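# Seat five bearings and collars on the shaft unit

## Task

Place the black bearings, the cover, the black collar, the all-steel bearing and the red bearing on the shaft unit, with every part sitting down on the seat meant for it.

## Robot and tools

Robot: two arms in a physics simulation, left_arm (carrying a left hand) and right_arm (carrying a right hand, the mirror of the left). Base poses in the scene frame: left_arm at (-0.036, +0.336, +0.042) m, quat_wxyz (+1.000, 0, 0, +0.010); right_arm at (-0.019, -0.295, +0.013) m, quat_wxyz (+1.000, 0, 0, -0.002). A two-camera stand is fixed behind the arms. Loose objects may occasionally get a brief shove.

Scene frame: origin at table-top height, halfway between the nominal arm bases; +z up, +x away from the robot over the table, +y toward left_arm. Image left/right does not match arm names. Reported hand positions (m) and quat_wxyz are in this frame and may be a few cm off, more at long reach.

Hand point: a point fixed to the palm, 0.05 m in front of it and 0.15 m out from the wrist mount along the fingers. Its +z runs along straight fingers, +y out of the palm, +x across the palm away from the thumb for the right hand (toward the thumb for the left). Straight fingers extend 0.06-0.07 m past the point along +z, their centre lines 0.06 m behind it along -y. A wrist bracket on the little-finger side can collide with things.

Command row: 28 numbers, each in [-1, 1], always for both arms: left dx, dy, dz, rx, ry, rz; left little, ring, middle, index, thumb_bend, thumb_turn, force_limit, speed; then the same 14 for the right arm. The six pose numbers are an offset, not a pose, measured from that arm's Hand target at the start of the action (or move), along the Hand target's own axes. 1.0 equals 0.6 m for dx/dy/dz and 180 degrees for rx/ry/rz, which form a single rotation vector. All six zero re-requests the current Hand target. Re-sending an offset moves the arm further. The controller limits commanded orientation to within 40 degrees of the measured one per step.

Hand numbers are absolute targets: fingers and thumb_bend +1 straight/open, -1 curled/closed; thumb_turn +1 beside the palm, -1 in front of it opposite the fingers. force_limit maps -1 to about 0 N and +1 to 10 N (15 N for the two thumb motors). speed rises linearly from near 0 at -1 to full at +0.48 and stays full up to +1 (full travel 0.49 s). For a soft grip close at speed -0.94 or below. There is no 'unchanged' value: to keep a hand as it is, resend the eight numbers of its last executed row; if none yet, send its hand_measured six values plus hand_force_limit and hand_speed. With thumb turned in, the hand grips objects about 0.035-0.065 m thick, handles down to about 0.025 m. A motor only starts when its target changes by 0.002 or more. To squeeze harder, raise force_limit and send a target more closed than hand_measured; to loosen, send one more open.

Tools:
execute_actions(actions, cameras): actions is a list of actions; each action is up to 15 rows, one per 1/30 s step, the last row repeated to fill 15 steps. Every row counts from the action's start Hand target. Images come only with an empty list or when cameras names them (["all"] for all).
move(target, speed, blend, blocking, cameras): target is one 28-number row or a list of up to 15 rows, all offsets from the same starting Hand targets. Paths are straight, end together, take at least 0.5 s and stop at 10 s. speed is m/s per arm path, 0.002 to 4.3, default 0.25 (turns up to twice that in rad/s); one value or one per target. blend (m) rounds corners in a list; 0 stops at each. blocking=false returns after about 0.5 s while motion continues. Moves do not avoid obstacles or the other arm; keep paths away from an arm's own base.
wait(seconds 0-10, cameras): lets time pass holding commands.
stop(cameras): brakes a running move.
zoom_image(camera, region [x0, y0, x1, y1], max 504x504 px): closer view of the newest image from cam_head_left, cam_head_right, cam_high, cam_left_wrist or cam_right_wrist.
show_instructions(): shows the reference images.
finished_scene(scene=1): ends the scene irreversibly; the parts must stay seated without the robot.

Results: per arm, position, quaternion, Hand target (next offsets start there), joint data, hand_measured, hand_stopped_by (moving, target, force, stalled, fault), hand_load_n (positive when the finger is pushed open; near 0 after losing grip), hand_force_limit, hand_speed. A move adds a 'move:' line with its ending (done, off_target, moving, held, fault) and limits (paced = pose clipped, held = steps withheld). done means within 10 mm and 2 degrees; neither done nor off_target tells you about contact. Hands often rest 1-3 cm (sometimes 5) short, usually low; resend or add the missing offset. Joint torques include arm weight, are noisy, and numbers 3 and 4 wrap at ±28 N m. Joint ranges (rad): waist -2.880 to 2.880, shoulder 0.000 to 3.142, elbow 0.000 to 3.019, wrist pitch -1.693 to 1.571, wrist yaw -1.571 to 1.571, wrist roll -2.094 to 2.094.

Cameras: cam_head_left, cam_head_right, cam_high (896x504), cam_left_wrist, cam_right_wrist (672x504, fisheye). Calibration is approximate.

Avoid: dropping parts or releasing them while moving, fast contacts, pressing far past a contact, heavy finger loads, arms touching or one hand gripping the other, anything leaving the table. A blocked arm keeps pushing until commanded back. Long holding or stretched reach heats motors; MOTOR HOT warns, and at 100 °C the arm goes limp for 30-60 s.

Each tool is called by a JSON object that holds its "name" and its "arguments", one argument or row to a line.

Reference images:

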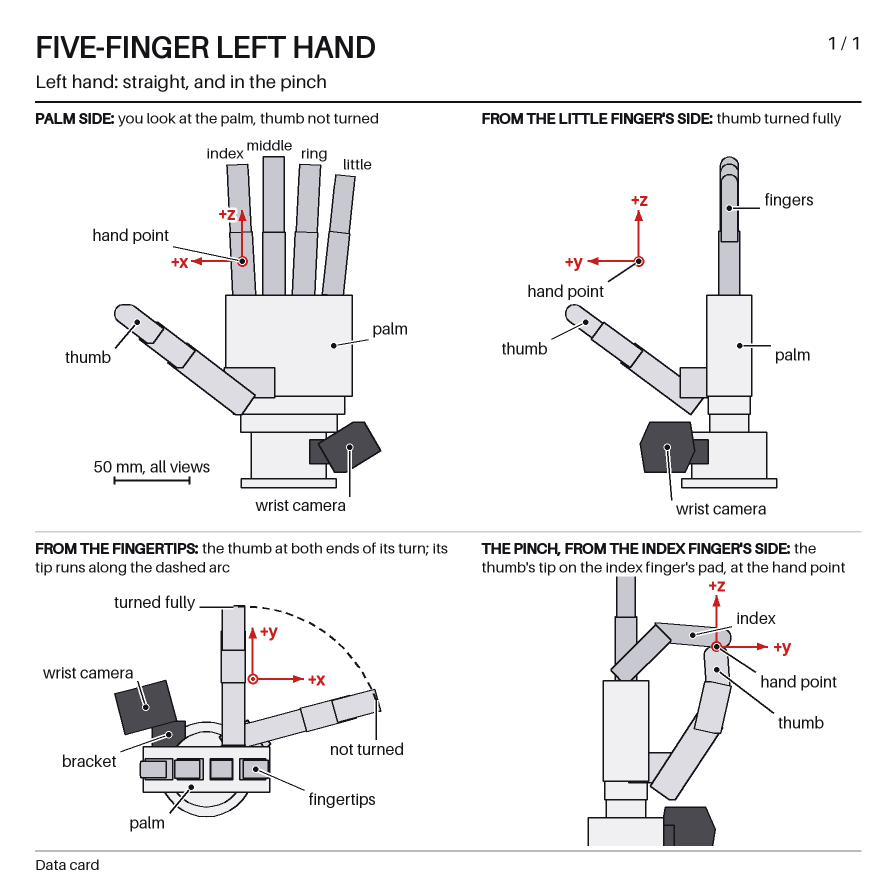

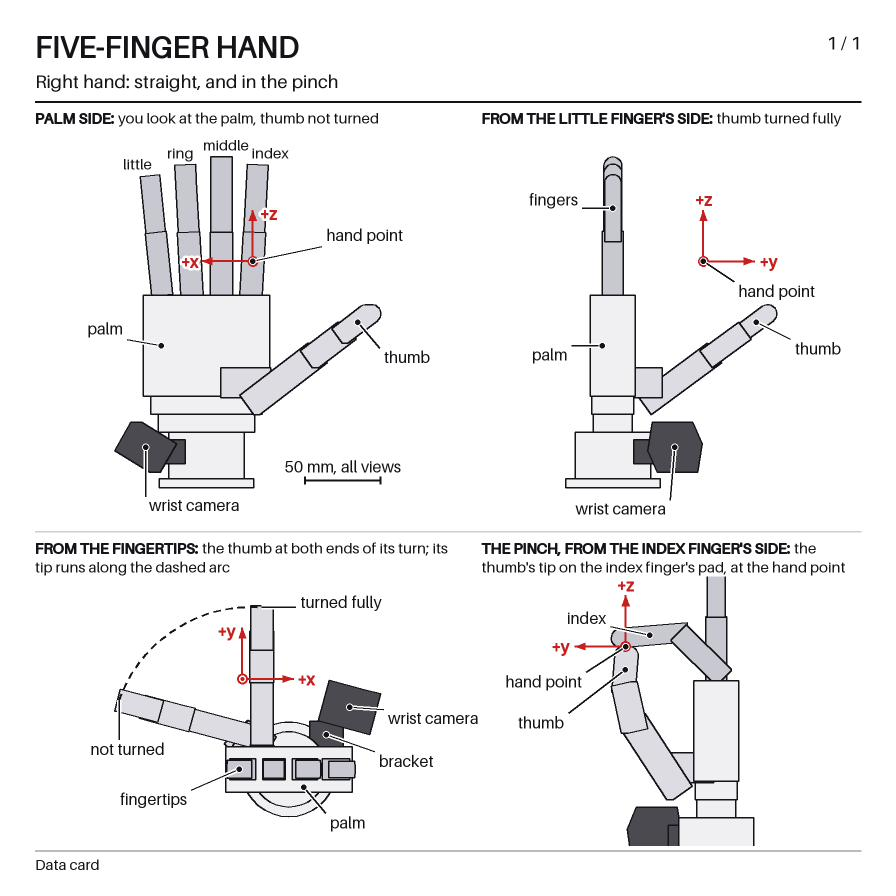

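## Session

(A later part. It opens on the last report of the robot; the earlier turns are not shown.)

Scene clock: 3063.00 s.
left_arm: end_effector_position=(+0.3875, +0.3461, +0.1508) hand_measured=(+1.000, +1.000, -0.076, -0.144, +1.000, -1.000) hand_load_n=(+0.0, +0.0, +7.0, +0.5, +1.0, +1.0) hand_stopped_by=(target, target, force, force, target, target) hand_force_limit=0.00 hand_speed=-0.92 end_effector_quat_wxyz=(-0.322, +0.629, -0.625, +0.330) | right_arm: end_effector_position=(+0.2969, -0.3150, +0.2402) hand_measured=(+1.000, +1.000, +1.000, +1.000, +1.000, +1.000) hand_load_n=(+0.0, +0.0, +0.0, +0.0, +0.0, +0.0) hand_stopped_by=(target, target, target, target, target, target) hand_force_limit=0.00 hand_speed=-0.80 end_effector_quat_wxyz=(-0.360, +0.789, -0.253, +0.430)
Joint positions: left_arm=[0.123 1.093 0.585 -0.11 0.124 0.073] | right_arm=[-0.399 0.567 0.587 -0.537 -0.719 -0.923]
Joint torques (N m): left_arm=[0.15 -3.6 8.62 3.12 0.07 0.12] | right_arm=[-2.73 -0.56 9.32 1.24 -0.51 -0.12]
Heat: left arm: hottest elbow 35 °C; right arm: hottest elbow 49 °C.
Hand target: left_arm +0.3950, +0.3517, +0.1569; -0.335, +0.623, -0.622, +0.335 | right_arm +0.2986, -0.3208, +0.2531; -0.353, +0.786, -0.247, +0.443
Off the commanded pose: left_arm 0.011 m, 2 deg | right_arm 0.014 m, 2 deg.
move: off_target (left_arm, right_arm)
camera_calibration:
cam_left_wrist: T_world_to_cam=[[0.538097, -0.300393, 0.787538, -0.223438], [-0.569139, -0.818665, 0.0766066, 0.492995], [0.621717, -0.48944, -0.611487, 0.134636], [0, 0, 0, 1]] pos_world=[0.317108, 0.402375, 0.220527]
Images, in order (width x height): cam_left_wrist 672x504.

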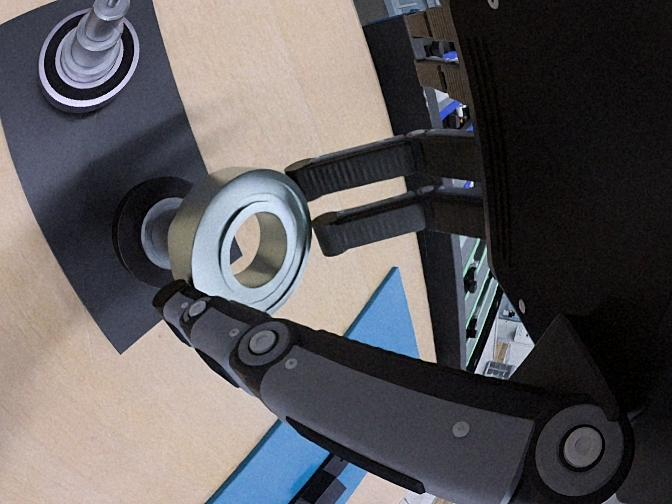

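{"name": "move", "arguments": {
  "target": [-0.001,0.0139,0.0092,0,0,0,1,1,-0.3,-0.3,1,-1,0.0,-0.92,0,0,0,0,0,0,1,1,1,1,1,1,0,-0.8],
  "speed": 0.06,
  "cameras": ["cam_left_wrist"]
}}

{"name": "zoom_image", "arguments": {
  "camera": "cam_left_wrist",
  "region": [80, 130, 330, 330]
}}

Scene clock: 3074.83 s.
left_arm: end_effector_position=(+0.3874, +0.3467, +0.1404) hand_measured=(+1.000, +1.000, -0.076, -0.144, +1.000, -1.000) hand_load_n=(+0.0, +0.0, +7.0, +0.0, +1.0, +1.0) hand_stopped_by=(target, target, force, force, target, target) hand_force_limit=0.00 hand_speed=-0.92 end_effector_quat_wxyz=(-0.322, +0.630, -0.626, +0.329) | right_arm: end_effector_position=(+0.2969, -0.3150, +0.2402) hand_measured=(+1.000, +1.000, +1.000, +1.000, +1.000, +1.000) hand_load_n=(+0.0, +0.0, +0.0, +0.0, +0.0, +0.0) hand_stopped_by=(target, target, target, target, target, target) hand_force_limit=0.00 hand_speed=-0.80 end_effector_quat_wxyz=(-0.360, +0.789, -0.253, +0.430)
Joint positions: left_arm=[0.125 1.113 0.567 -0.073 0.125 0.074] | right_arm=[-0.399 0.567 0.587 -0.537 -0.719 -0.923]
Joint torques (N m): left_arm=[0.03 -3.72 8.54 3.1 0.09 0.12] | right_arm=[-3.19 -0.97 9.2 1.35 -0.53 -0.13]
Heat: left arm: hottest elbow 36 °C; right arm: hottest elbow 49 °C.
Hand target: left_arm +0.3950, +0.3523, +0.1468; -0.335, +0.623, -0.622, +0.335 | right_arm +0.2986, -0.3208, +0.2531; -0.353, +0.786, -0.247, +0.443
Off the commanded pose: left_arm 0.011 m, 2 deg | right_arm 0.014 m, 2 deg.
move: off_target (left_arm, right_arm)
camera_calibration:
cam_left_wrist: T_world_to_cam=[[0.538967, -0.300335, 0.786965, -0.215271], [-0.569042, -0.818669, 0.0772837, 0.494047], [0.621053, -0.489469, -0.612138, 0.129053], [0, 0, 0, 1]] pos_world=[0.317009, 0.402975, 0.210227]
Images, in order (width x height): cam_left_wrist 672x504.

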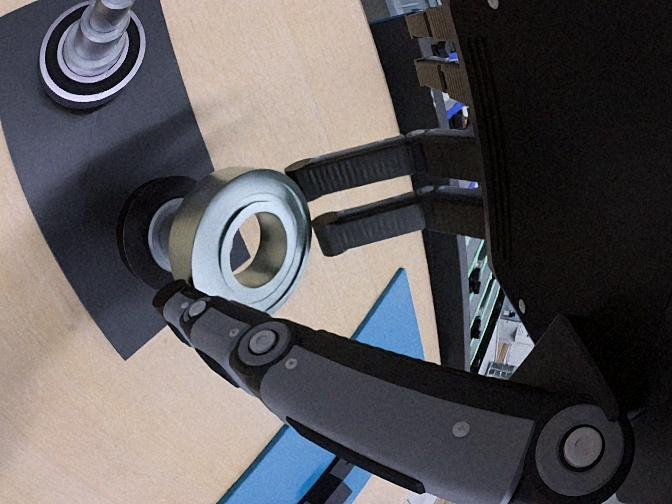

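Scaled by 2.016 from the camera's 672x504 image, which has a finer 960x720 frame.

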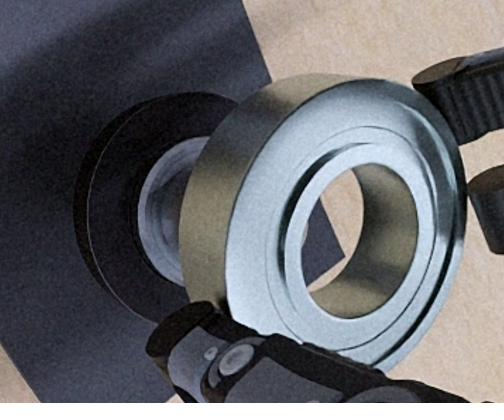

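{"name": "move", "arguments": {
  "target": [0,0.0097,0.0064,0,0,0,1,1,-0.3,-0.3,1,-1,0.0,-0.92,0,0,0,0,0,0,1,1,1,1,1,1,0,-0.8],
  "speed": 0.06,
  "cameras": ["cam_left_wrist"]
}}

{"name": "zoom_image", "arguments": {
  "camera": "cam_left_wrist",
  "region": [100, 150, 320, 330]
}}

Scene clock: 3095.30 s.
left_arm: end_effector_position=(+0.3874, +0.3467, +0.1336) hand_measured=(+1.000, +1.000, -0.076, -0.144, +1.000, -1.000) hand_load_n=(+0.0, +0.0, +7.0, +0.0, +1.0, +1.0) hand_stopped_by=(target, target, force, force, target, target) hand_force_limit=0.00 hand_speed=-0.92 end_effector_quat_wxyz=(-0.322, +0.630, -0.626, +0.329) | right_arm: end_effector_position=(+0.2969, -0.3150, +0.2402) hand_measured=(+1.000, +1.000, +1.000, +1.000, +1.000, +1.000) hand_load_n=(+0.0, +0.0, +0.0, +0.0, +0.0, +0.0) hand_stopped_by=(target, target, target, target, target, target) hand_force_limit=0.00 hand_speed=-0.80 end_effector_quat_wxyz=(-0.360, +0.789, -0.253, +0.430)
Joint positions: left_arm=[0.125 1.127 0.555 -0.047 0.125 0.074] | right_arm=[-0.399 0.567 0.587 -0.537 -0.719 -0.923]
Joint torques (N m): left_arm=[0.09 -3.78 8.36 3.15 0.08 0.13] | right_arm=[-3.19 -0.91 9.28 1.25 -0.53 -0.13]
Heat: left arm: hottest elbow 36 °C; right arm: hottest elbow 49 °C.
Hand target: left_arm +0.3950, +0.3523, +0.1399; -0.335, +0.623, -0.622, +0.335 | right_arm +0.2986, -0.3208, +0.2531; -0.353, +0.786, -0.247, +0.443
Off the commanded pose: left_arm 0.011 m, 2 deg | right_arm 0.014 m, 2 deg.
move: off_target (left_arm, right_arm)
camera_calibration:
cam_left_wrist: T_world_to_cam=[[0.538635, -0.300364, 0.787181, -0.209822], [-0.569068, -0.818676, 0.077008, 0.494705], [0.621316, -0.489439, -0.611895, 0.124622], [0, 0, 0, 1]] pos_world=[0.317109, 0.402975, 0.203327]
Images, in order (width x height): cam_left_wrist 672x504.

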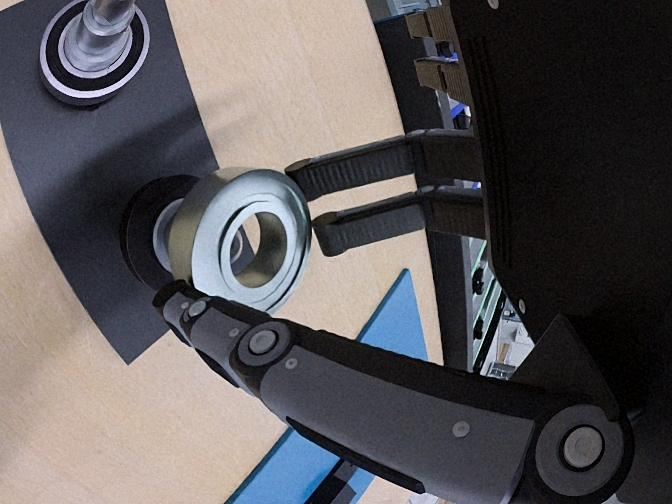

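Scaled by 2.291 from the camera's 672x504 image, which has a finer 960x720 frame.

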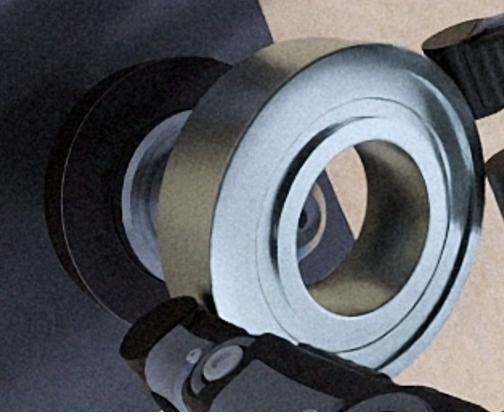

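{"name": "move", "arguments": {
  "target": [0,0.0167,0.011,0,0,0,1,1,-0.3,-0.3,1,-1,0.0,-0.92,0,0,0,0,0,0,1,1,1,1,1,1,0,-0.8],
  "speed": 0.05,
  "cameras": ["cam_left_wrist"]
}}

{"name": "zoom_image", "arguments": {
  "camera": "cam_left_wrist",
  "region": [160, 160, 330, 320]
}}

Scene clock: 3111.00 s.
left_arm: end_effector_position=(+0.3870, +0.3464, +0.1219) hand_measured=(+1.000, +1.000, -0.076, -0.144, +1.000, -1.000) hand_load_n=(+0.0, +0.0, +7.0, +0.0, +1.0, +1.0) hand_stopped_by=(target, target, force, force, target, target) hand_force_limit=0.00 hand_speed=-0.92 end_effector_quat_wxyz=(-0.321, +0.630, -0.626, +0.330) | right_arm: end_effector_position=(+0.2969, -0.3150, +0.2402) hand_measured=(+1.000, +1.000, +1.000, +1.000, +1.000, +1.000) hand_load_n=(+0.0, +0.0, +0.0, +0.0, +0.0, +0.0) hand_stopped_by=(target, target, target, target, target, target) hand_force_limit=0.00 hand_speed=-0.80 end_effector_quat_wxyz=(-0.360, +0.789, -0.253, +0.430)
Joint positions: left_arm=[0.125 1.151 0.536 -0.004 0.126 0.074] | right_arm=[-0.399 0.567 0.587 -0.537 -0.719 -0.923]
Joint torques (N m): left_arm=[0.09 -3.66 8.18 3.26 0.04 0.11] | right_arm=[-2.84 -0.97 9.35 1.31 -0.53 -0.12]
Heat: left arm: hottest elbow 37 °C; right arm: hottest elbow 49 °C.
Hand target: left_arm +0.3949, +0.3523, +0.1278; -0.335, +0.623, -0.622, +0.335 | right_arm +0.2986, -0.3208, +0.2531; -0.353, +0.786, -0.247, +0.443
Off the commanded pose: left_arm 0.012 m, 2 deg | right_arm 0.014 m, 2 deg.
move: off_target (left_arm, right_arm)
camera_calibration:
cam_left_wrist: T_world_to_cam=[[0.539161, -0.300201, 0.786883, -0.200734], [-0.56976, -0.818074, 0.0782912, 0.495076], [0.620225, -0.490546, -0.612116, 0.118495], [0, 0, 0, 1]] pos_world=[0.316809, 0.402875, 0.191727]
Images, in order (width x height): cam_left_wrist 672x504.

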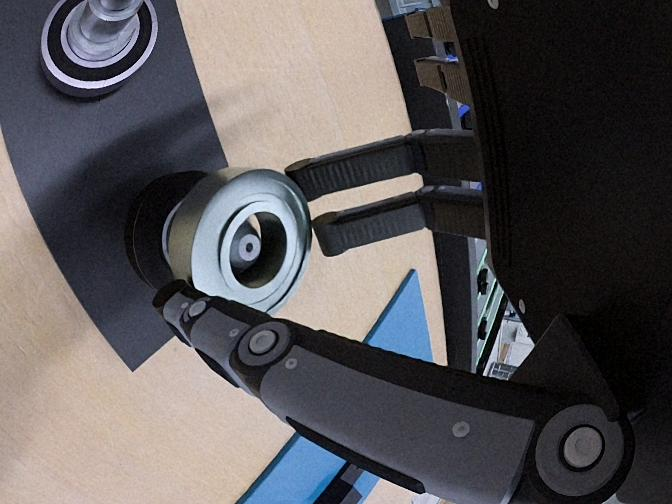

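Scaled by 2.965 from the camera's 672x504 image, which has a finer 960x720 frame.

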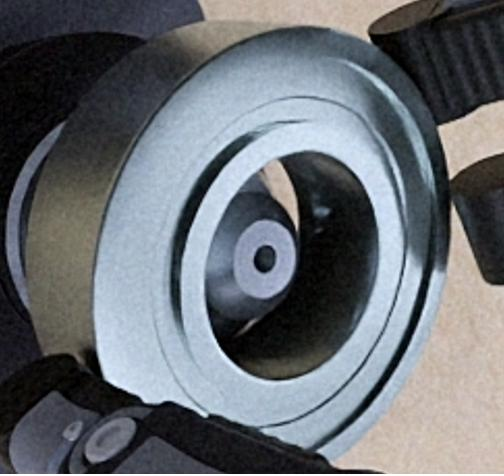

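{"name": "move", "arguments": {
  "target": [0,0.0042,0.0028,0,0,0,1,1,-0.3,-0.3,1,-1,0.0,-0.92,0,0,0,0,0,0,1,1,1,1,1,1,0,-0.8],
  "speed": 0.04,
  "cameras": ["cam_left_wrist"]
}}

{"name": "zoom_image", "arguments": {
  "camera": "cam_left_wrist",
  "region": [160, 160, 330, 320]
}}

Scene clock: 3133.50 s.
left_arm: end_effector_position=(+0.3870, +0.3464, +0.1215) hand_measured=(+1.000, +1.000, -0.076, -0.144, +1.000, -1.000) hand_load_n=(+0.0, +0.0, +6.0, +0.5, +1.5, +0.0) hand_stopped_by=(target, target, force, force, target, target) hand_force_limit=0.00 hand_speed=-0.92 end_effector_quat_wxyz=(-0.323, +0.629, -0.625, +0.331) | right_arm: end_effector_position=(+0.2969, -0.3150, +0.2402) hand_measured=(+1.000, +1.000, +1.000, +1.000, +1.000, +1.000) hand_load_n=(+0.0, +0.0, +0.0, +0.0, +0.0, +0.0) hand_stopped_by=(target, target, target, target, target, target) hand_force_limit=0.00 hand_speed=-0.80 end_effector_quat_wxyz=(-0.360, +0.789, -0.253, +0.430)
Joint positions: left_arm=[0.125 1.151 0.532 0.004 0.127 0.074] | right_arm=[-0.399 0.567 0.587 -0.537 -0.719 -0.923]
Joint torques (N m): left_arm=[-0.09 -3.37 8.06 3.3 0.01 0.12] | right_arm=[-3.02 -0.79 9.31 1.33 -0.53 -0.14]
Heat: left arm: hottest elbow 35 °C; right arm: hottest elbow 49 °C.
Hand target: left_arm +0.3949, +0.3524, +0.1248; -0.335, +0.623, -0.622, +0.335 | right_arm +0.2986, -0.3208, +0.2531; -0.353, +0.786, -0.247, +0.443
Off the commanded pose: left_arm 0.010 m, 2 deg | right_arm 0.014 m, 2 deg.
move: off_target (right_arm)
camera_calibration:
cam_left_wrist: T_world_to_cam=[[0.535775, -0.300485, 0.789084, -0.199256], [-0.570288, -0.817946, 0.0757404, 0.495561], [0.622669, -0.490585, -0.609598, 0.117016], [0, 0, 0, 1]] pos_world=[0.316507, 0.402875, 0.191028]
Images, in order (width x height): cam_left_wrist 672x504.

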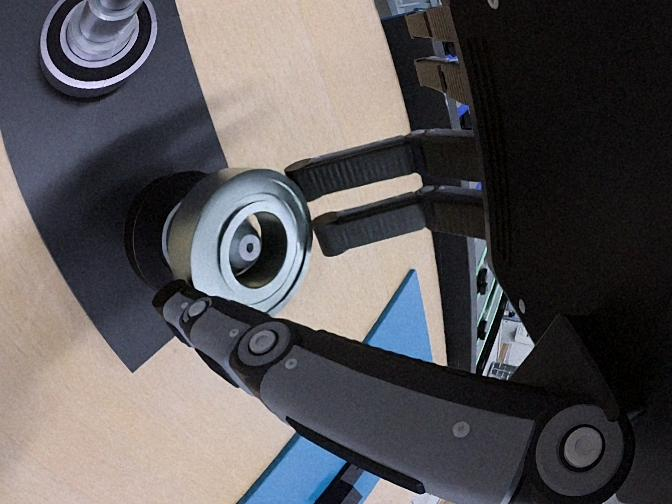

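Scaled by 2.965 from the camera's 672x504 image, which has a finer 960x720 frame.

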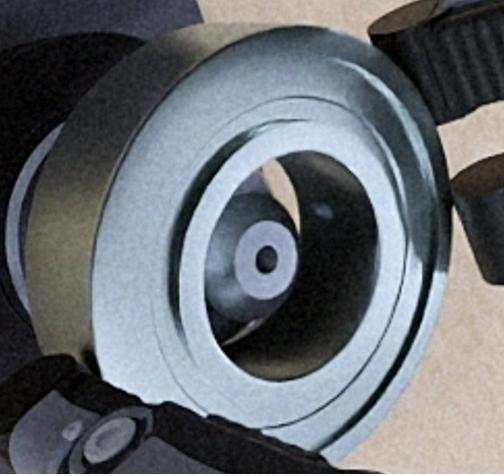

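{"name": "move", "arguments": {
  "target": [
    [-0.0,0.0028,0.0018,0.02,0,0,1,1,-0.3,-0.3,1,-1,0.0,-0.92,0,0,0,0,0,0,1,1,1,1,1,1,0,-0.8],
    [0,0.0028,0.0018,-0.02,0,0,1,1,-0.3,-0.3,1,-1,0.0,-0.92,0,0,0,0,0,0,1,1,1,1,1,1,0,-0.8],
    [0,0.0028,0.0018,0.01,0,0,1,1,-0.3,-0.3,1,-1,0.0,-0.92,0,0,0,0,0,0,1,1,1,1,1,1,0,-0.8],
    [0,0.0028,0.0018,0,0,0,1,1,-0.3,-0.3,1,-1,0.0,-0.92,0,0,0,0,0,0,1,1,1,1,1,1,0,-0.8]
  ],
  "speed": 0.05,
  "cameras": ["cam_left_wrist"]
}}

{"name": "zoom_image", "arguments": {
  "camera": "cam_left_wrist",
  "region": [160, 160, 330, 320]
}}

Scene clock: 3159.10 s.
left_arm: end_effector_position=(+0.3858, +0.3473, +0.1147) hand_measured=(+1.000, +1.000, -0.076, -0.144, +1.000, -1.000) hand_load_n=(+0.0, +0.0, +5.5, +1.0, +1.5, +0.5) hand_stopped_by=(target, target, force, force, target, target) hand_force_limit=0.00 hand_speed=-0.92 end_effector_quat_wxyz=(-0.327, +0.626, -0.623, +0.336) | right_arm: end_effector_position=(+0.2969, -0.3150, +0.2402) hand_measured=(+1.000, +1.000, +1.000, +1.000, +1.000, +1.000) hand_load_n=(+0.0, -0.5, +0.0, +0.0, +0.0, +0.0) hand_stopped_by=(target, target, target, target, target, target) hand_force_limit=0.00 hand_speed=-0.80 end_effector_quat_wxyz=(-0.360, +0.789, -0.253, +0.430)
Joint positions: left_arm=[0.131 1.161 0.508 0.054 0.134 0.074] | right_arm=[-0.399 0.567 0.587 -0.537 -0.719 -0.923]
Joint torques (N m): left_arm=[-0.38 -3.49 9.61 1.78 -0.19 0.12] | right_arm=[-2.9 -0.97 9.25 1.31 -0.5 -0.13]
Heat: left arm: hottest elbow 36 °C; right arm: hottest elbow 49 °C.
Hand target: left_arm +0.3950, +0.3523, +0.1229; -0.335, +0.623, -0.622, +0.335 | right_arm +0.2986, -0.3208, +0.2531; -0.353, +0.786, -0.247, +0.443
Off the commanded pose: left_arm 0.013 m, 1 deg | right_arm 0.014 m, 2 deg.
move: off_target (left_arm, right_arm)
camera_calibration:
cam_left_wrist: T_world_to_cam=[[0.523374, -0.299322, 0.7978, -0.18961], [-0.5714, -0.817849, 0.0680065, 0.497314], [0.632124, -0.491456, -0.599074, 0.109475], [0, 0, 0, 1]] pos_world=[0.3142, 0.403775, 0.183034]
Images, in order (width x height): cam_left_wrist 672x504.

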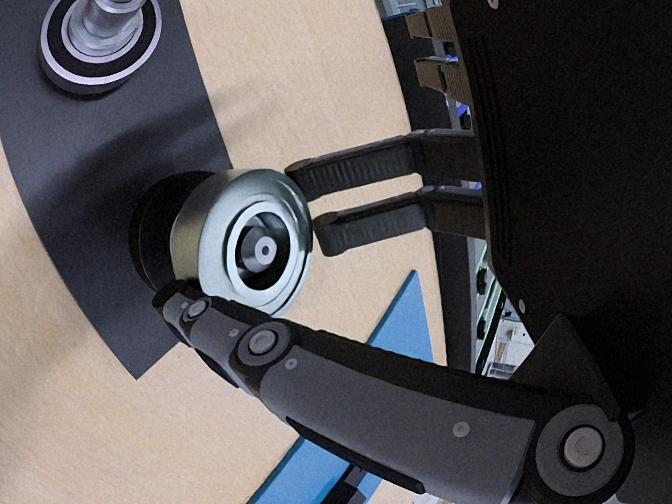

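Scaled by 2.965 from the camera's 672x504 image, which has a finer 960x720 frame.

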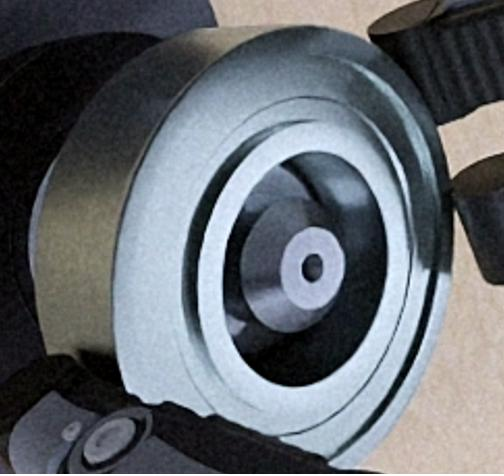

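{"name": "move", "arguments": {
  "target": [
    [0.0,0.0083,0.0055,0.02,0,0,1,1,-0.3,-0.3,1,-1,0.0,-0.92,0,0,0,0,0,0,1,1,1,1,1,1,0,-0.8],
    [0,0.0083,0.0055,-0.02,0,0,1,1,-0.3,-0.3,1,-1,0.0,-0.92,0,0,0,0,0,0,1,1,1,1,1,1,0,-0.8],
    [0,0.0083,0.0055,0.01,0,0,1,1,-0.3,-0.3,1,-1,0.0,-0.92,0,0,0,0,0,0,1,1,1,1,1,1,0,-0.8],
    [0,0.0083,0.0055,0,0,0,1,1,-0.3,-0.3,1,-1,0.0,-0.92,0,0,0,0,0,0,1,1,1,1,1,1,0,-0.8]
  ],
  "speed": 0.05,
  "cameras": ["cam_left_wrist"]
}}

Scene clock: 3172.13 s.
left_arm: end_effector_position=(+0.3852, +0.3478, +0.1063) hand_measured=(+1.000, +1.000, -0.076, -0.144, +1.000, -1.000) hand_load_n=(+0.0, +0.0, +6.5, +2.0, +1.0, +0.0) hand_stopped_by=(target, target, force, force, target, target) hand_force_limit=0.00 hand_speed=-0.92 end_effector_quat_wxyz=(-0.327, +0.628, -0.622, +0.334) | right_arm: end_effector_position=(+0.2969, -0.3150, +0.2402) hand_measured=(+1.000, +1.000, +1.000, +1.000, +1.000, +1.000) hand_load_n=(+0.0, +0.0, +0.0, +0.0, +0.0, -0.5) hand_stopped_by=(target, target, target, target, target, target) hand_force_limit=0.00 hand_speed=-0.80 end_effector_quat_wxyz=(-0.360, +0.789, -0.253, +0.430)
Joint positions: left_arm=[0.131 1.181 0.496 0.081 0.131 0.074] | right_arm=[-0.399 0.567 0.587 -0.537 -0.719 -0.923]
Joint torques (N m): left_arm=[-0.38 -4.13 9.59 1.52 -0.11 0.12] | right_arm=[-3.19 -0.62 9.31 1.22 -0.52 -0.12]
Heat: left arm: hottest elbow 35 °C; right arm: hottest elbow 49 °C.
Hand target: left_arm +0.3950, +0.3522, +0.1169; -0.335, +0.623, -0.622, +0.335 | right_arm +0.2986, -0.3208, +0.2531; -0.353, +0.786, -0.247, +0.443
Off the commanded pose: left_arm 0.015 m, 1 deg | right_arm 0.014 m, 2 deg.
move: off_target (left_arm, right_arm)
camera_calibration:
cam_left_wrist: T_world_to_cam=[[0.527009, -0.298769, 0.795612, -0.183747], [-0.56906, -0.819375, 0.0692493, 0.497573], [0.631215, -0.489246, -0.601836, 0.105008], [0, 0, 0, 1]] pos_world=[0.313703, 0.404176, 0.174932]
Images, in order (width x height): cam_left_wrist 672x504.

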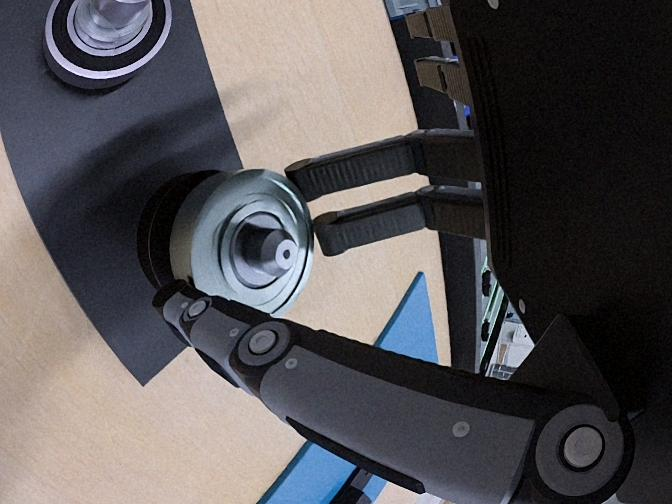

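{"name": "move", "arguments": {
  "target": [
    [0.0,0.0083,0.0055,0.02,0,0,1,1,-0.3,-0.3,1,-1,0.0,-0.92,0,0,0,0,0,0,1,1,1,1,1,1,0,-0.8],
    [0,0.0083,0.0055,-0.02,0,0,1,1,-0.3,-0.3,1,-1,0.0,-0.92,0,0,0,0,0,0,1,1,1,1,1,1,0,-0.8],
    [0,0.0083,0.0055,0.01,0,0,1,1,-0.3,-0.3,1,-1,0.0,-0.92,0,0,0,0,0,0,1,1,1,1,1,1,0,-0.8],
    [0,0.0083,0.0055,0,0,0,1,1,-0.3,-0.3,1,-1,0.0,-0.92,0,0,0,0,0,0,1,1,1,1,1,1,0,-0.8]
  ],
  "speed": 0.05,
  "cameras": ["cam_left_wrist"]
}}

Scene clock: 3184.93 s.
left_arm: end_effector_position=(+0.3852, +0.3476, +0.0995) hand_measured=(+1.000, +1.000, -0.076, -0.144, +1.000, -1.000) hand_load_n=(+0.0, +0.0, +6.0, +0.5, +1.0, +0.0) hand_stopped_by=(target, target, force, force, target, target) hand_force_limit=0.00 hand_speed=-0.92 end_effector_quat_wxyz=(-0.325, +0.628, -0.623, +0.334) | right_arm: end_effector_position=(+0.2969, -0.3150, +0.2402) hand_measured=(+1.000, +1.000, +1.000, +1.000, +1.000, +1.000) hand_load_n=(-0.5, +0.0, +0.0, +0.0, +0.0, -0.5) hand_stopped_by=(target, target, target, target, target, target) hand_force_limit=0.00 hand_speed=-0.80 end_effector_quat_wxyz=(-0.360, +0.789, -0.253, +0.430)
Joint positions: left_arm=[0.131 1.2 0.489 0.104 0.132 0.074] | right_arm=[-0.399 0.567 0.587 -0.537 -0.719 -0.923]
Joint torques (N m): left_arm=[-0.26 -4.42 9.4 1.69 -0.13 0.12] | right_arm=[-2.78 -0.62 9.29 1.35 -0.53 -0.13]
Heat: left arm: hottest elbow 35 °C; right arm: hottest elbow 49 °C.
Hand target: left_arm +0.3949, +0.3522, +0.1109; -0.335, +0.623, -0.622, +0.335 | right_arm +0.2986, -0.3208, +0.2531; -0.353, +0.786, -0.247, +0.443
Off the commanded pose: left_arm 0.016 m, 1 deg | right_arm 0.014 m, 2 deg.
move: off_target (left_arm, right_arm)
camera_calibration:
cam_left_wrist: T_world_to_cam=[[0.529358, -0.298335, 0.794214, -0.179362], [-0.569574, -0.818774, 0.0720706, 0.497564], [0.628781, -0.490515, -0.603349, 0.102329], [0, 0, 0, 1]] pos_world=[0.314004, 0.404076, 0.168332]
Images, in order (width x height): cam_left_wrist 672x504.

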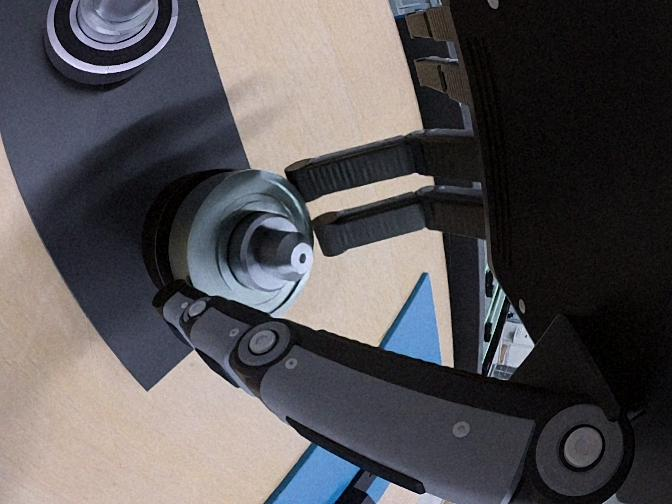

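{"name": "move", "arguments": {
  "target": [
    [0.0,0.0056,0.0037,0.02,0,0,1,1,-0.3,-0.3,1,-1,0.0,-0.92,0,0,0,0,0,0,1,1,1,1,1,1,0,-0.8],
    [0,0.0056,0.0037,-0.02,0,0,1,1,-0.3,-0.3,1,-1,0.0,-0.92,0,0,0,0,0,0,1,1,1,1,1,1,0,-0.8],
    [0,0.0056,0.0037,0.01,0,0,1,1,-0.3,-0.3,1,-1,0.0,-0.92,0,0,0,0,0,0,1,1,1,1,1,1,0,-0.8],
    [0,0.0056,0.0037,0,0,0,1,1,-0.3,-0.3,1,-1,0.0,-0.92,0,0,0,0,0,0,1,1,1,1,1,1,0,-0.8]
  ],
  "speed": 0.05,
  "cameras": ["cam_left_wrist"]
}}

{"name": "zoom_image", "arguments": {
  "camera": "cam_left_wrist",
  "region": [130, 150, 330, 330]
}}

Scene clock: 3197.67 s.
left_arm: end_effector_position=(+0.3854, +0.3478, +0.0991) hand_measured=(+1.000, +1.000, -0.076, -0.144, +1.000, -1.000) hand_load_n=(+0.0, +0.0, +5.0, +0.5, +1.0, +0.5) hand_stopped_by=(target, target, force, force, target, target) hand_force_limit=0.00 hand_speed=-0.92 end_effector_quat_wxyz=(-0.328, +0.627, -0.622, +0.336) | right_arm: end_effector_position=(+0.2969, -0.3150, +0.2402) hand_measured=(+1.000, +1.000, +1.000, +1.000, +1.000, +1.000) hand_load_n=(+0.0, +0.0, +0.0, +0.0, +0.0, +0.0) hand_stopped_by=(target, target, target, target, target, target) hand_force_limit=0.00 hand_speed=-0.80 end_effector_quat_wxyz=(-0.360, +0.789, -0.253, +0.430)
Joint positions: left_arm=[0.132 1.201 0.483 0.118 0.134 0.074] | right_arm=[-0.399 0.567 0.587 -0.537 -0.719 -0.923]
Joint torques (N m): left_arm=[-0.32 -3.78 9.29 1.72 -0.2 0.12] | right_arm=[-3.31 -0.67 9.31 1.25 -0.5 -0.14]
Heat: left arm: hottest elbow 36 °C; right arm: hottest elbow 49 °C.
Hand target: left_arm +0.3950, +0.3523, +0.1069; -0.335, +0.623, -0.622, +0.335 | right_arm +0.2986, -0.3208, +0.2531; -0.353, +0.786, -0.247, +0.443
Off the commanded pose: left_arm 0.013 m, 1 deg | right_arm 0.014 m, 2 deg.
move: off_target (left_arm, right_arm)
camera_calibration:
cam_left_wrist: T_world_to_cam=[[0.523282, -0.298606, 0.79813, -0.176989], [-0.570146, -0.818767, 0.0674807, 0.498571], [0.633332, -0.490362, -0.598695, 0.099747], [0, 0, 0, 1]] pos_world=[0.313701, 0.404276, 0.167334]
Images, in order (width x height): cam_left_wrist 672x504.

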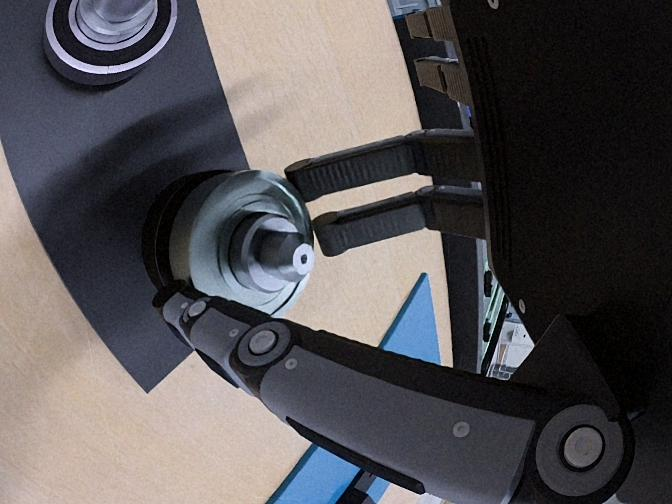

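Scaled by 2.520 from the camera's 672x504 image, which has a finer 960x720 frame.

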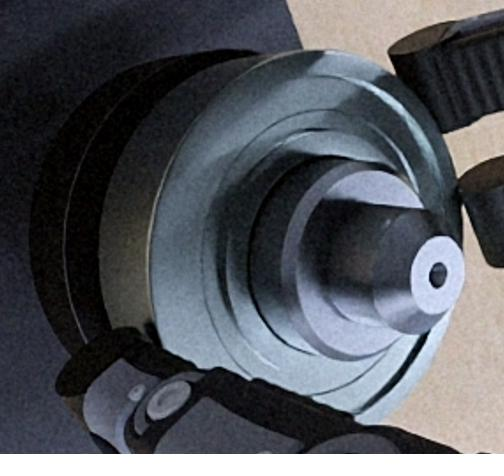

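{"name": "move", "arguments": {
  "target": [0,-0.0014,-0.0009,0,0,0,1,1,0.4,0.4,1,-1,0.0,-0.5,0,0,0,0,0,0,1,1,1,1,1,1,0,-0.8],
  "speed": 0.05,
  "cameras": ["cam_left_wrist"]
}}

{"name": "zoom_image", "arguments": {
  "camera": "cam_left_wrist",
  "region": [130, 150, 330, 330]
}}

Scene clock: 3205.83 s.
left_arm: end_effector_position=(+0.3845, +0.3480, +0.0980) hand_measured=(+1.000, +1.000, +0.400, +0.400, +1.000, -1.000) hand_load_n=(+0.0, +0.0, +0.0, +0.0, +0.0, +0.0) hand_stopped_by=(target, target, target, target, target, target) hand_force_limit=0.00 hand_speed=-0.50 end_effector_quat_wxyz=(-0.326, +0.628, -0.622, +0.334) | right_arm: end_effector_position=(+0.2969, -0.3150, +0.2402) hand_measured=(+1.000, +1.000, +1.000, +1.000, +1.000, +1.000) hand_load_n=(+0.0, +0.0, +0.0, +0.0, +0.0, +0.0) hand_stopped_by=(target, target, target, target, target, target) hand_force_limit=0.00 hand_speed=-0.80 end_effector_quat_wxyz=(-0.360, +0.789, -0.253, +0.430)
Joint positions: left_arm=[0.132 1.202 0.483 0.114 0.132 0.074] | right_arm=[-0.399 0.567 0.587 -0.537 -0.719 -0.923]
Joint torques (N m): left_arm=[-0.38 -3.96 9.48 1.63 -0.15 0.12] | right_arm=[-2.9 -0.97 9.29 1.35 -0.51 -0.09]
Heat: left arm: hottest elbow 37 °C; right arm: hottest elbow 49 °C.
Hand target: left_arm +0.3950, +0.3523, +0.1080; -0.335, +0.623, -0.622, +0.335 | right_arm +0.2986, -0.3208, +0.2531; -0.353, +0.786, -0.247, +0.443
Off the commanded pose: left_arm 0.015 m, 1 deg | right_arm 0.014 m, 2 deg.
move: off_target (left_arm, right_arm)
camera_calibration:
cam_left_wrist: T_world_to_cam=[[0.527624, -0.298008, 0.795489, -0.177278], [-0.568803, -0.819465, 0.07028, 0.497674], [0.630932, -0.489558, -0.601878, 0.100662], [0, 0, 0, 1]] pos_world=[0.313103, 0.404276, 0.166633]
Images, in order (width x height): cam_left_wrist 672x504.

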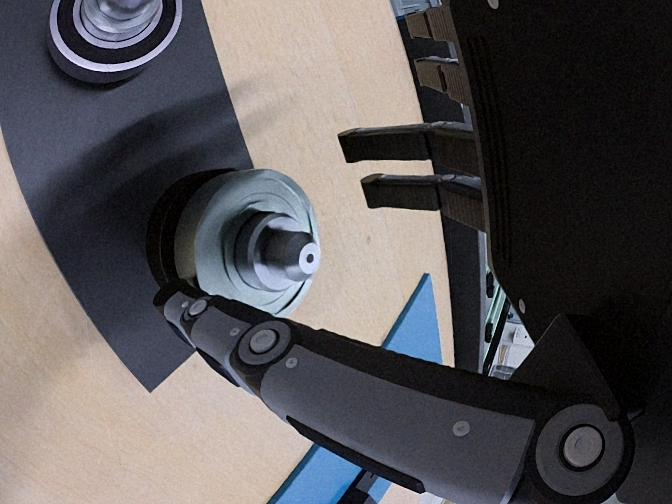

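Scaled by 2.520 from the camera's 672x504 image, which has a finer 960x720 frame.

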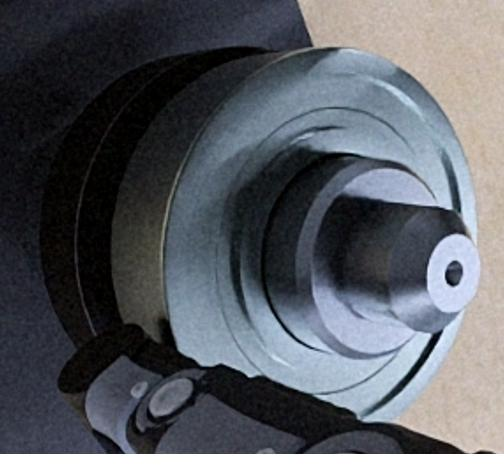

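{"name": "move", "arguments": {
  "target": [
    [-0.0,-0.012,-0.0154,0,0,0,1,1,0.4,0.4,1,-1,0.0,-0.5,0,0,0,0,0,0,1,1,1,1,1,1,0,-0.8],
    [0.0,-0.13,-0.09,0,0,0,1,1,0.4,0.4,1,-1,0.0,-0.5,0,0,0,0,0,0,1,1,1,1,1,1,0,-0.8]
  ],
  "speed": 0.1,
  "blend": 0.005,
  "cameras": ["cam_left_wrist"]
}}

Scene clock: 3215.03 s.
left_arm: end_effector_position=(+0.3752, +0.3466, +0.1719) hand_measured=(+1.000, +1.000, +0.400, +0.400, +1.000, -1.000) hand_load_n=(+0.0, +0.0, +0.0, +0.0, +0.0, +0.0) hand_stopped_by=(target, target, target, target, target, target) hand_force_limit=0.00 hand_speed=-0.50 end_effector_quat_wxyz=(-0.312, +0.635, -0.628, +0.324) | right_arm: end_effector_position=(+0.2969, -0.3150, +0.2402) hand_measured=(+1.000, +1.000, +1.000, +1.000, +1.000, +1.000) hand_load_n=(+0.0, +0.0, +0.0, +0.0, +0.0, +0.0) hand_stopped_by=(target, target, target, target, target, target) hand_force_limit=0.00 hand_speed=-0.80 end_effector_quat_wxyz=(-0.360, +0.789, -0.253, +0.430)
Joint positions: left_arm=[0.132 1.028 0.618 -0.234 0.132 0.074] | right_arm=[-0.399 0.567 0.587 -0.537 -0.719 -0.923]
Joint torques (N m): left_arm=[-0.44 -4.25 12.85 1.68 -0.12 0.13] | right_arm=[-3.02 -0.56 9.35 1.29 -0.53 -0.13]
Heat: left arm: hottest elbow 37 °C; right arm: hottest elbow 49 °C.
Hand target: left_arm +0.3930, +0.3523, +0.2029; -0.335, +0.623, -0.622, +0.335 | right_arm +0.2986, -0.3208, +0.2531; -0.353, +0.786, -0.247, +0.443
Off the commanded pose: left_arm 0.036 m, 3 deg | right_arm 0.014 m, 2 deg.
move: off_target (left_arm, right_arm)
camera_calibration:
cam_left_wrist: T_world_to_cam=[[0.55815, -0.293314, 0.776167, -0.241347], [-0.565566, -0.818952, 0.0972221, 0.480006], [0.607127, -0.493238, -0.622987, 0.164154], [0, 0, 0, 1]] pos_world=[0.30652, 0.403279, 0.242924]
Images, in order (width x height): cam_left_wrist 672x504.

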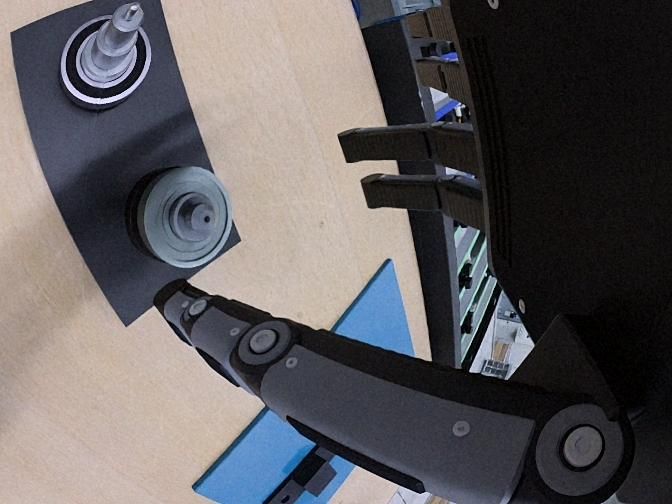

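{"name": "move", "arguments": {
  "target": [0.435,0.1192,-0.1409,0,0.1789,0.1184,1,1,0.4,0.4,1,-1,0.0,-0.5,0,0,0,0,0,0,1,1,1,1,1,1,0,-0.8],
  "speed": 0.2,
  "cameras": ["cam_left_wrist"]
}}

Scene clock: 3379.20 s.
left_arm: end_effector_position=(+0.2764, +0.0995, +0.1801) hand_measured=(+1.000, +1.000, +0.400, +0.400, +1.000, -1.000) hand_load_n=(+0.0, +0.0, +0.0, +0.0, +0.0, +0.0) hand_stopped_by=(target, target, target, target, target, target) hand_force_limit=0.00 hand_speed=-0.50 end_effector_quat_wxyz=(+0.202, -0.384, +0.800, -0.415) | right_arm: end_effector_position=(+0.2969, -0.3150, +0.2402) hand_measured=(+1.000, +1.000, +1.000, +1.000, +1.000, +1.000) hand_load_n=(+0.0, +0.0, +0.0, +0.0, +0.0, +0.0) hand_stopped_by=(target, target, target, target, target, target) hand_force_limit=0.00 hand_speed=-0.80 end_effector_quat_wxyz=(-0.360, +0.789, -0.253, +0.430)
Joint positions: left_arm=[-0.543 0.936 0.578 -0.259 0.121 0.089] | right_arm=[-0.399 0.567 0.587 -0.537 -0.719 -0.923]
Joint torques (N m): left_arm=[-1.44 -1.9 10.02 2.85 -0.15 -0.13] | right_arm=[-3.14 -0.56 9.29 1.31 -0.51 -0.13]
Heat: left arm: hottest elbow 45 °C; right arm: hottest elbow 49 °C.
Hand target: left_arm +0.2832, +0.0912, +0.1898; +0.206, -0.382, +0.793, -0.427 | right_arm +0.2986, -0.3208, +0.2531; -0.353, +0.786, -0.247, +0.443
Off the commanded pose: left_arm 0.015 m, 2 deg | right_arm 0.014 m, 2 deg.
move: off_target (left_arm, right_arm)
camera_calibration:
cam_left_wrist: T_world_to_cam=[[0.225871, -0.579284, 0.783206, -0.145949], [-0.956049, -0.286116, 0.0640965, 0.281836], [0.186958, -0.763261, -0.618449, 0.249616], [0, 0, 0, 1]] pos_world=[0.255747, 0.186614, 0.250618]
Images, in order (width x height): cam_left_wrist 672x504.

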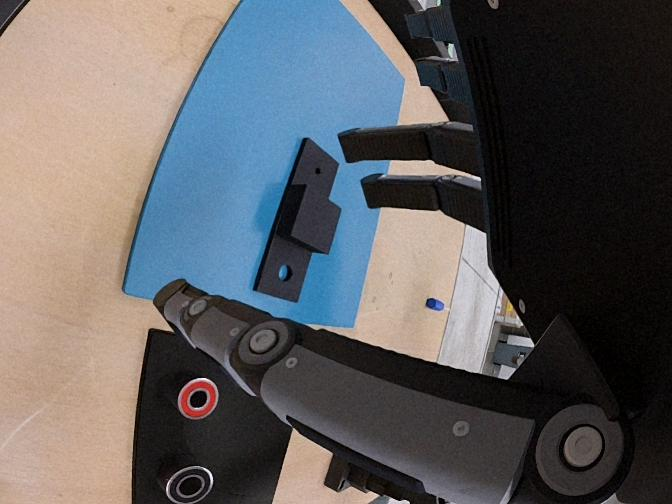

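{"name": "move", "arguments": {
  "target": [
    [0.2126,0.0345,-0.0371,0,0.1686,0.1116,1,1,0.4,0.4,1,-1,0.0,-0.5,0,0,0,0,0,0,1,1,1,1,1,1,0,-0.8],
    [0.3183,0.1573,-0.1620,0,0.3308,0.2190,1,1,0.4,0.4,1,-1,0.0,-0.5,0,0,0,0,0,0,1,1,1,1,1,1,0,-0.8]
  ],
  "speed": 0.2,
  "blend": 0.03,
  "cameras": ["cam_left_wrist","cam_head_left"]
}}

Scene clock: 3410.53 s.
left_arm: end_effector_position=(+0.0619, +0.0268, +0.1600) hand_measured=(+1.000, +1.000, +0.400, +0.400, +1.000, -1.000) hand_load_n=(+0.0, +0.0, +0.0, +0.0, +0.0, +0.0) hand_stopped_by=(target, target, target, target, target, target) hand_force_limit=0.00 hand_speed=-0.50 end_effector_quat_wxyz=(-0.083, +0.142, +0.871, -0.464) | right_arm: end_effector_position=(+0.2969, -0.3150, +0.2402) hand_measured=(+1.000, +1.000, +1.000, +1.000, +1.000, +1.000) hand_load_n=(+0.0, +0.0, +0.0, +0.0, +0.0, -0.5) hand_stopped_by=(target, target, target, target, target, target) hand_force_limit=0.00 hand_speed=-0.80 end_effector_quat_wxyz=(-0.360, +0.789, -0.253, +0.430)
Joint positions: left_arm=[-0.881 0.973 0.578 -0.534 0.804 0.752] | right_arm=[-0.399 0.567 0.587 -0.537 -0.719 -0.923]
Joint torques (N m): left_arm=[-1.26 -2.78 8.76 1.24 0.42 0.16] | right_arm=[-2.84 -0.56 9.21 1.31 -0.52 -0.14]
Heat: left arm: hottest elbow 43 °C; right arm: hottest elbow 49 °C.
Hand target: left_arm +0.0601, +0.0248, +0.1644; -0.081, +0.153, +0.868, -0.466 | right_arm +0.2986, -0.3208, +0.2531; -0.353, +0.786, -0.247, +0.443
Off the commanded pose: left_arm 0.005 m, 1 deg | right_arm 0.014 m, 2 deg.
move: off_target (right_arm)
camera_calibration:
cam_left_wrist: T_world_to_cam=[[-0.451702, -0.395008, 0.799959, -0.0895474], [-0.590167, 0.804731, 0.0641228, 0.00538455], [-0.669081, -0.443145, -0.596619, 0.262723], [0, 0, 0, 1]] pos_world=[0.138512, 0.0767195, 0.228035]
Images, in order (width x height): cam_head_left 896x504, cam_left_wrist 672x504.

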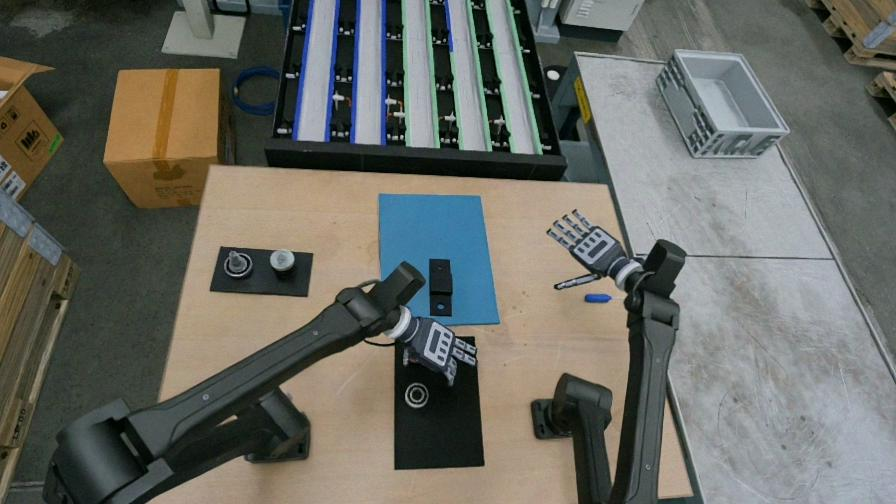

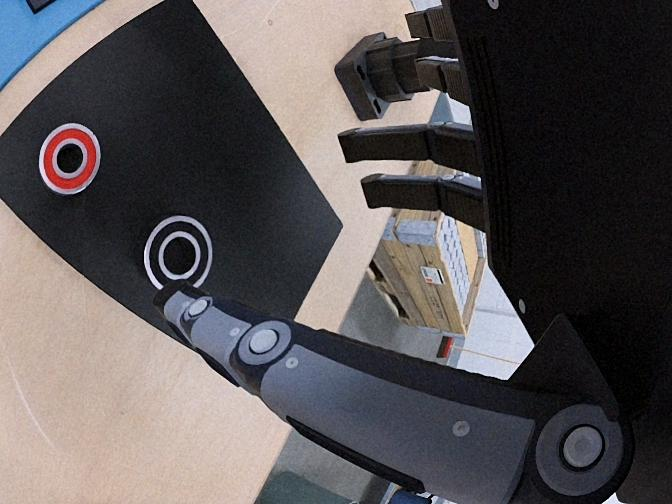

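{"name": "move", "arguments": {
  "target": [0.0402,0.0607,0.0593,-0.011,0,0.006,1,1,0.4,0.4,1,-1,0.0,-0.5,0,0,0,0,0,0,1,1,1,1,1,1,0,-0.8],
  "speed": 0.12,
  "cameras": ["cam_left_wrist"]
}}

Scene clock: 3436.57 s.
left_arm: end_effector_position=(+0.0356, +0.0275, +0.1152) hand_measured=(+1.000, +1.000, +0.400, +0.400, +1.000, -1.000) hand_load_n=(+0.0, +0.0, +0.0, -0.5, +0.0, +0.0) hand_stopped_by=(target, target, target, target, target, target) hand_force_limit=0.00 hand_speed=-0.50 end_effector_quat_wxyz=(-0.073, +0.163, +0.875, -0.450) | right_arm: end_effector_position=(+0.2969, -0.3150, +0.2402) hand_measured=(+1.000, +1.000, +1.000, +1.000, +1.000, +1.000) hand_load_n=(+0.0, +0.0, +0.0, +0.0, +0.0, -0.5) hand_stopped_by=(target, target, target, target, target, target) hand_force_limit=0.00 hand_speed=-0.80 end_effector_quat_wxyz=(-0.360, +0.789, -0.253, +0.430)
Joint positions: left_arm=[-0.985 0.987 0.465 -0.369 0.723 0.71] | right_arm=[-0.399 0.567 0.587 -0.537 -0.719 -0.923]
Joint torques (N m): left_arm=[-1.44 -1.38 7.73 2.37 0.17 -0.15] | right_arm=[-3.14 -0.79 9.26 1.33 -0.52 -0.13]
Heat: left arm: hottest elbow 41 °C; right arm: hottest elbow 49 °C.
Hand target: left_arm +0.0343, +0.0240, +0.1145; -0.074, +0.162, +0.874, -0.452 | right_arm +0.2986, -0.3208, +0.2531; -0.353, +0.786, -0.247, +0.443
Off the commanded pose: left_arm 0.004 m, 0 deg | right_arm 0.014 m, 2 deg.
move: off_target (right_arm)
camera_calibration:
cam_left_wrist: T_world_to_cam=[[-0.495924, -0.397482, 0.772054, -0.0604744], [-0.568336, 0.820784, 0.0575037, -0.00824449], [-0.656547, -0.410269, -0.63295, 0.221567], [0, 0, 0, 1]] pos_world=[0.110793, 0.0736315, 0.187404]
Images, in order (width x height): cam_left_wrist 672x504.

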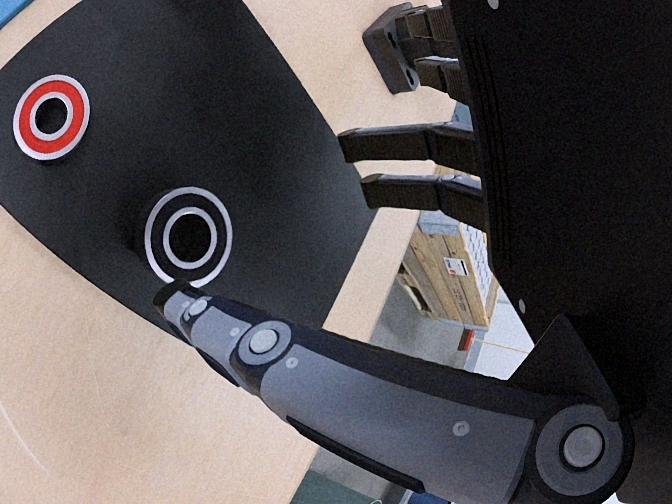

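{"name": "zoom_image", "arguments": {
  "camera": "cam_left_wrist",
  "region": [120, 160, 260, 320]
}}

Scaled by 3.150 from the camera's 672x504 image, which has a finer 960x720 frame.

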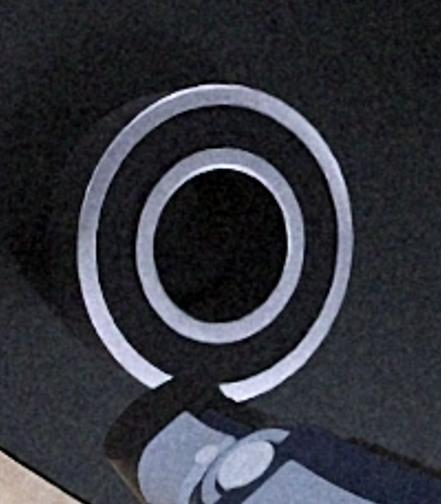

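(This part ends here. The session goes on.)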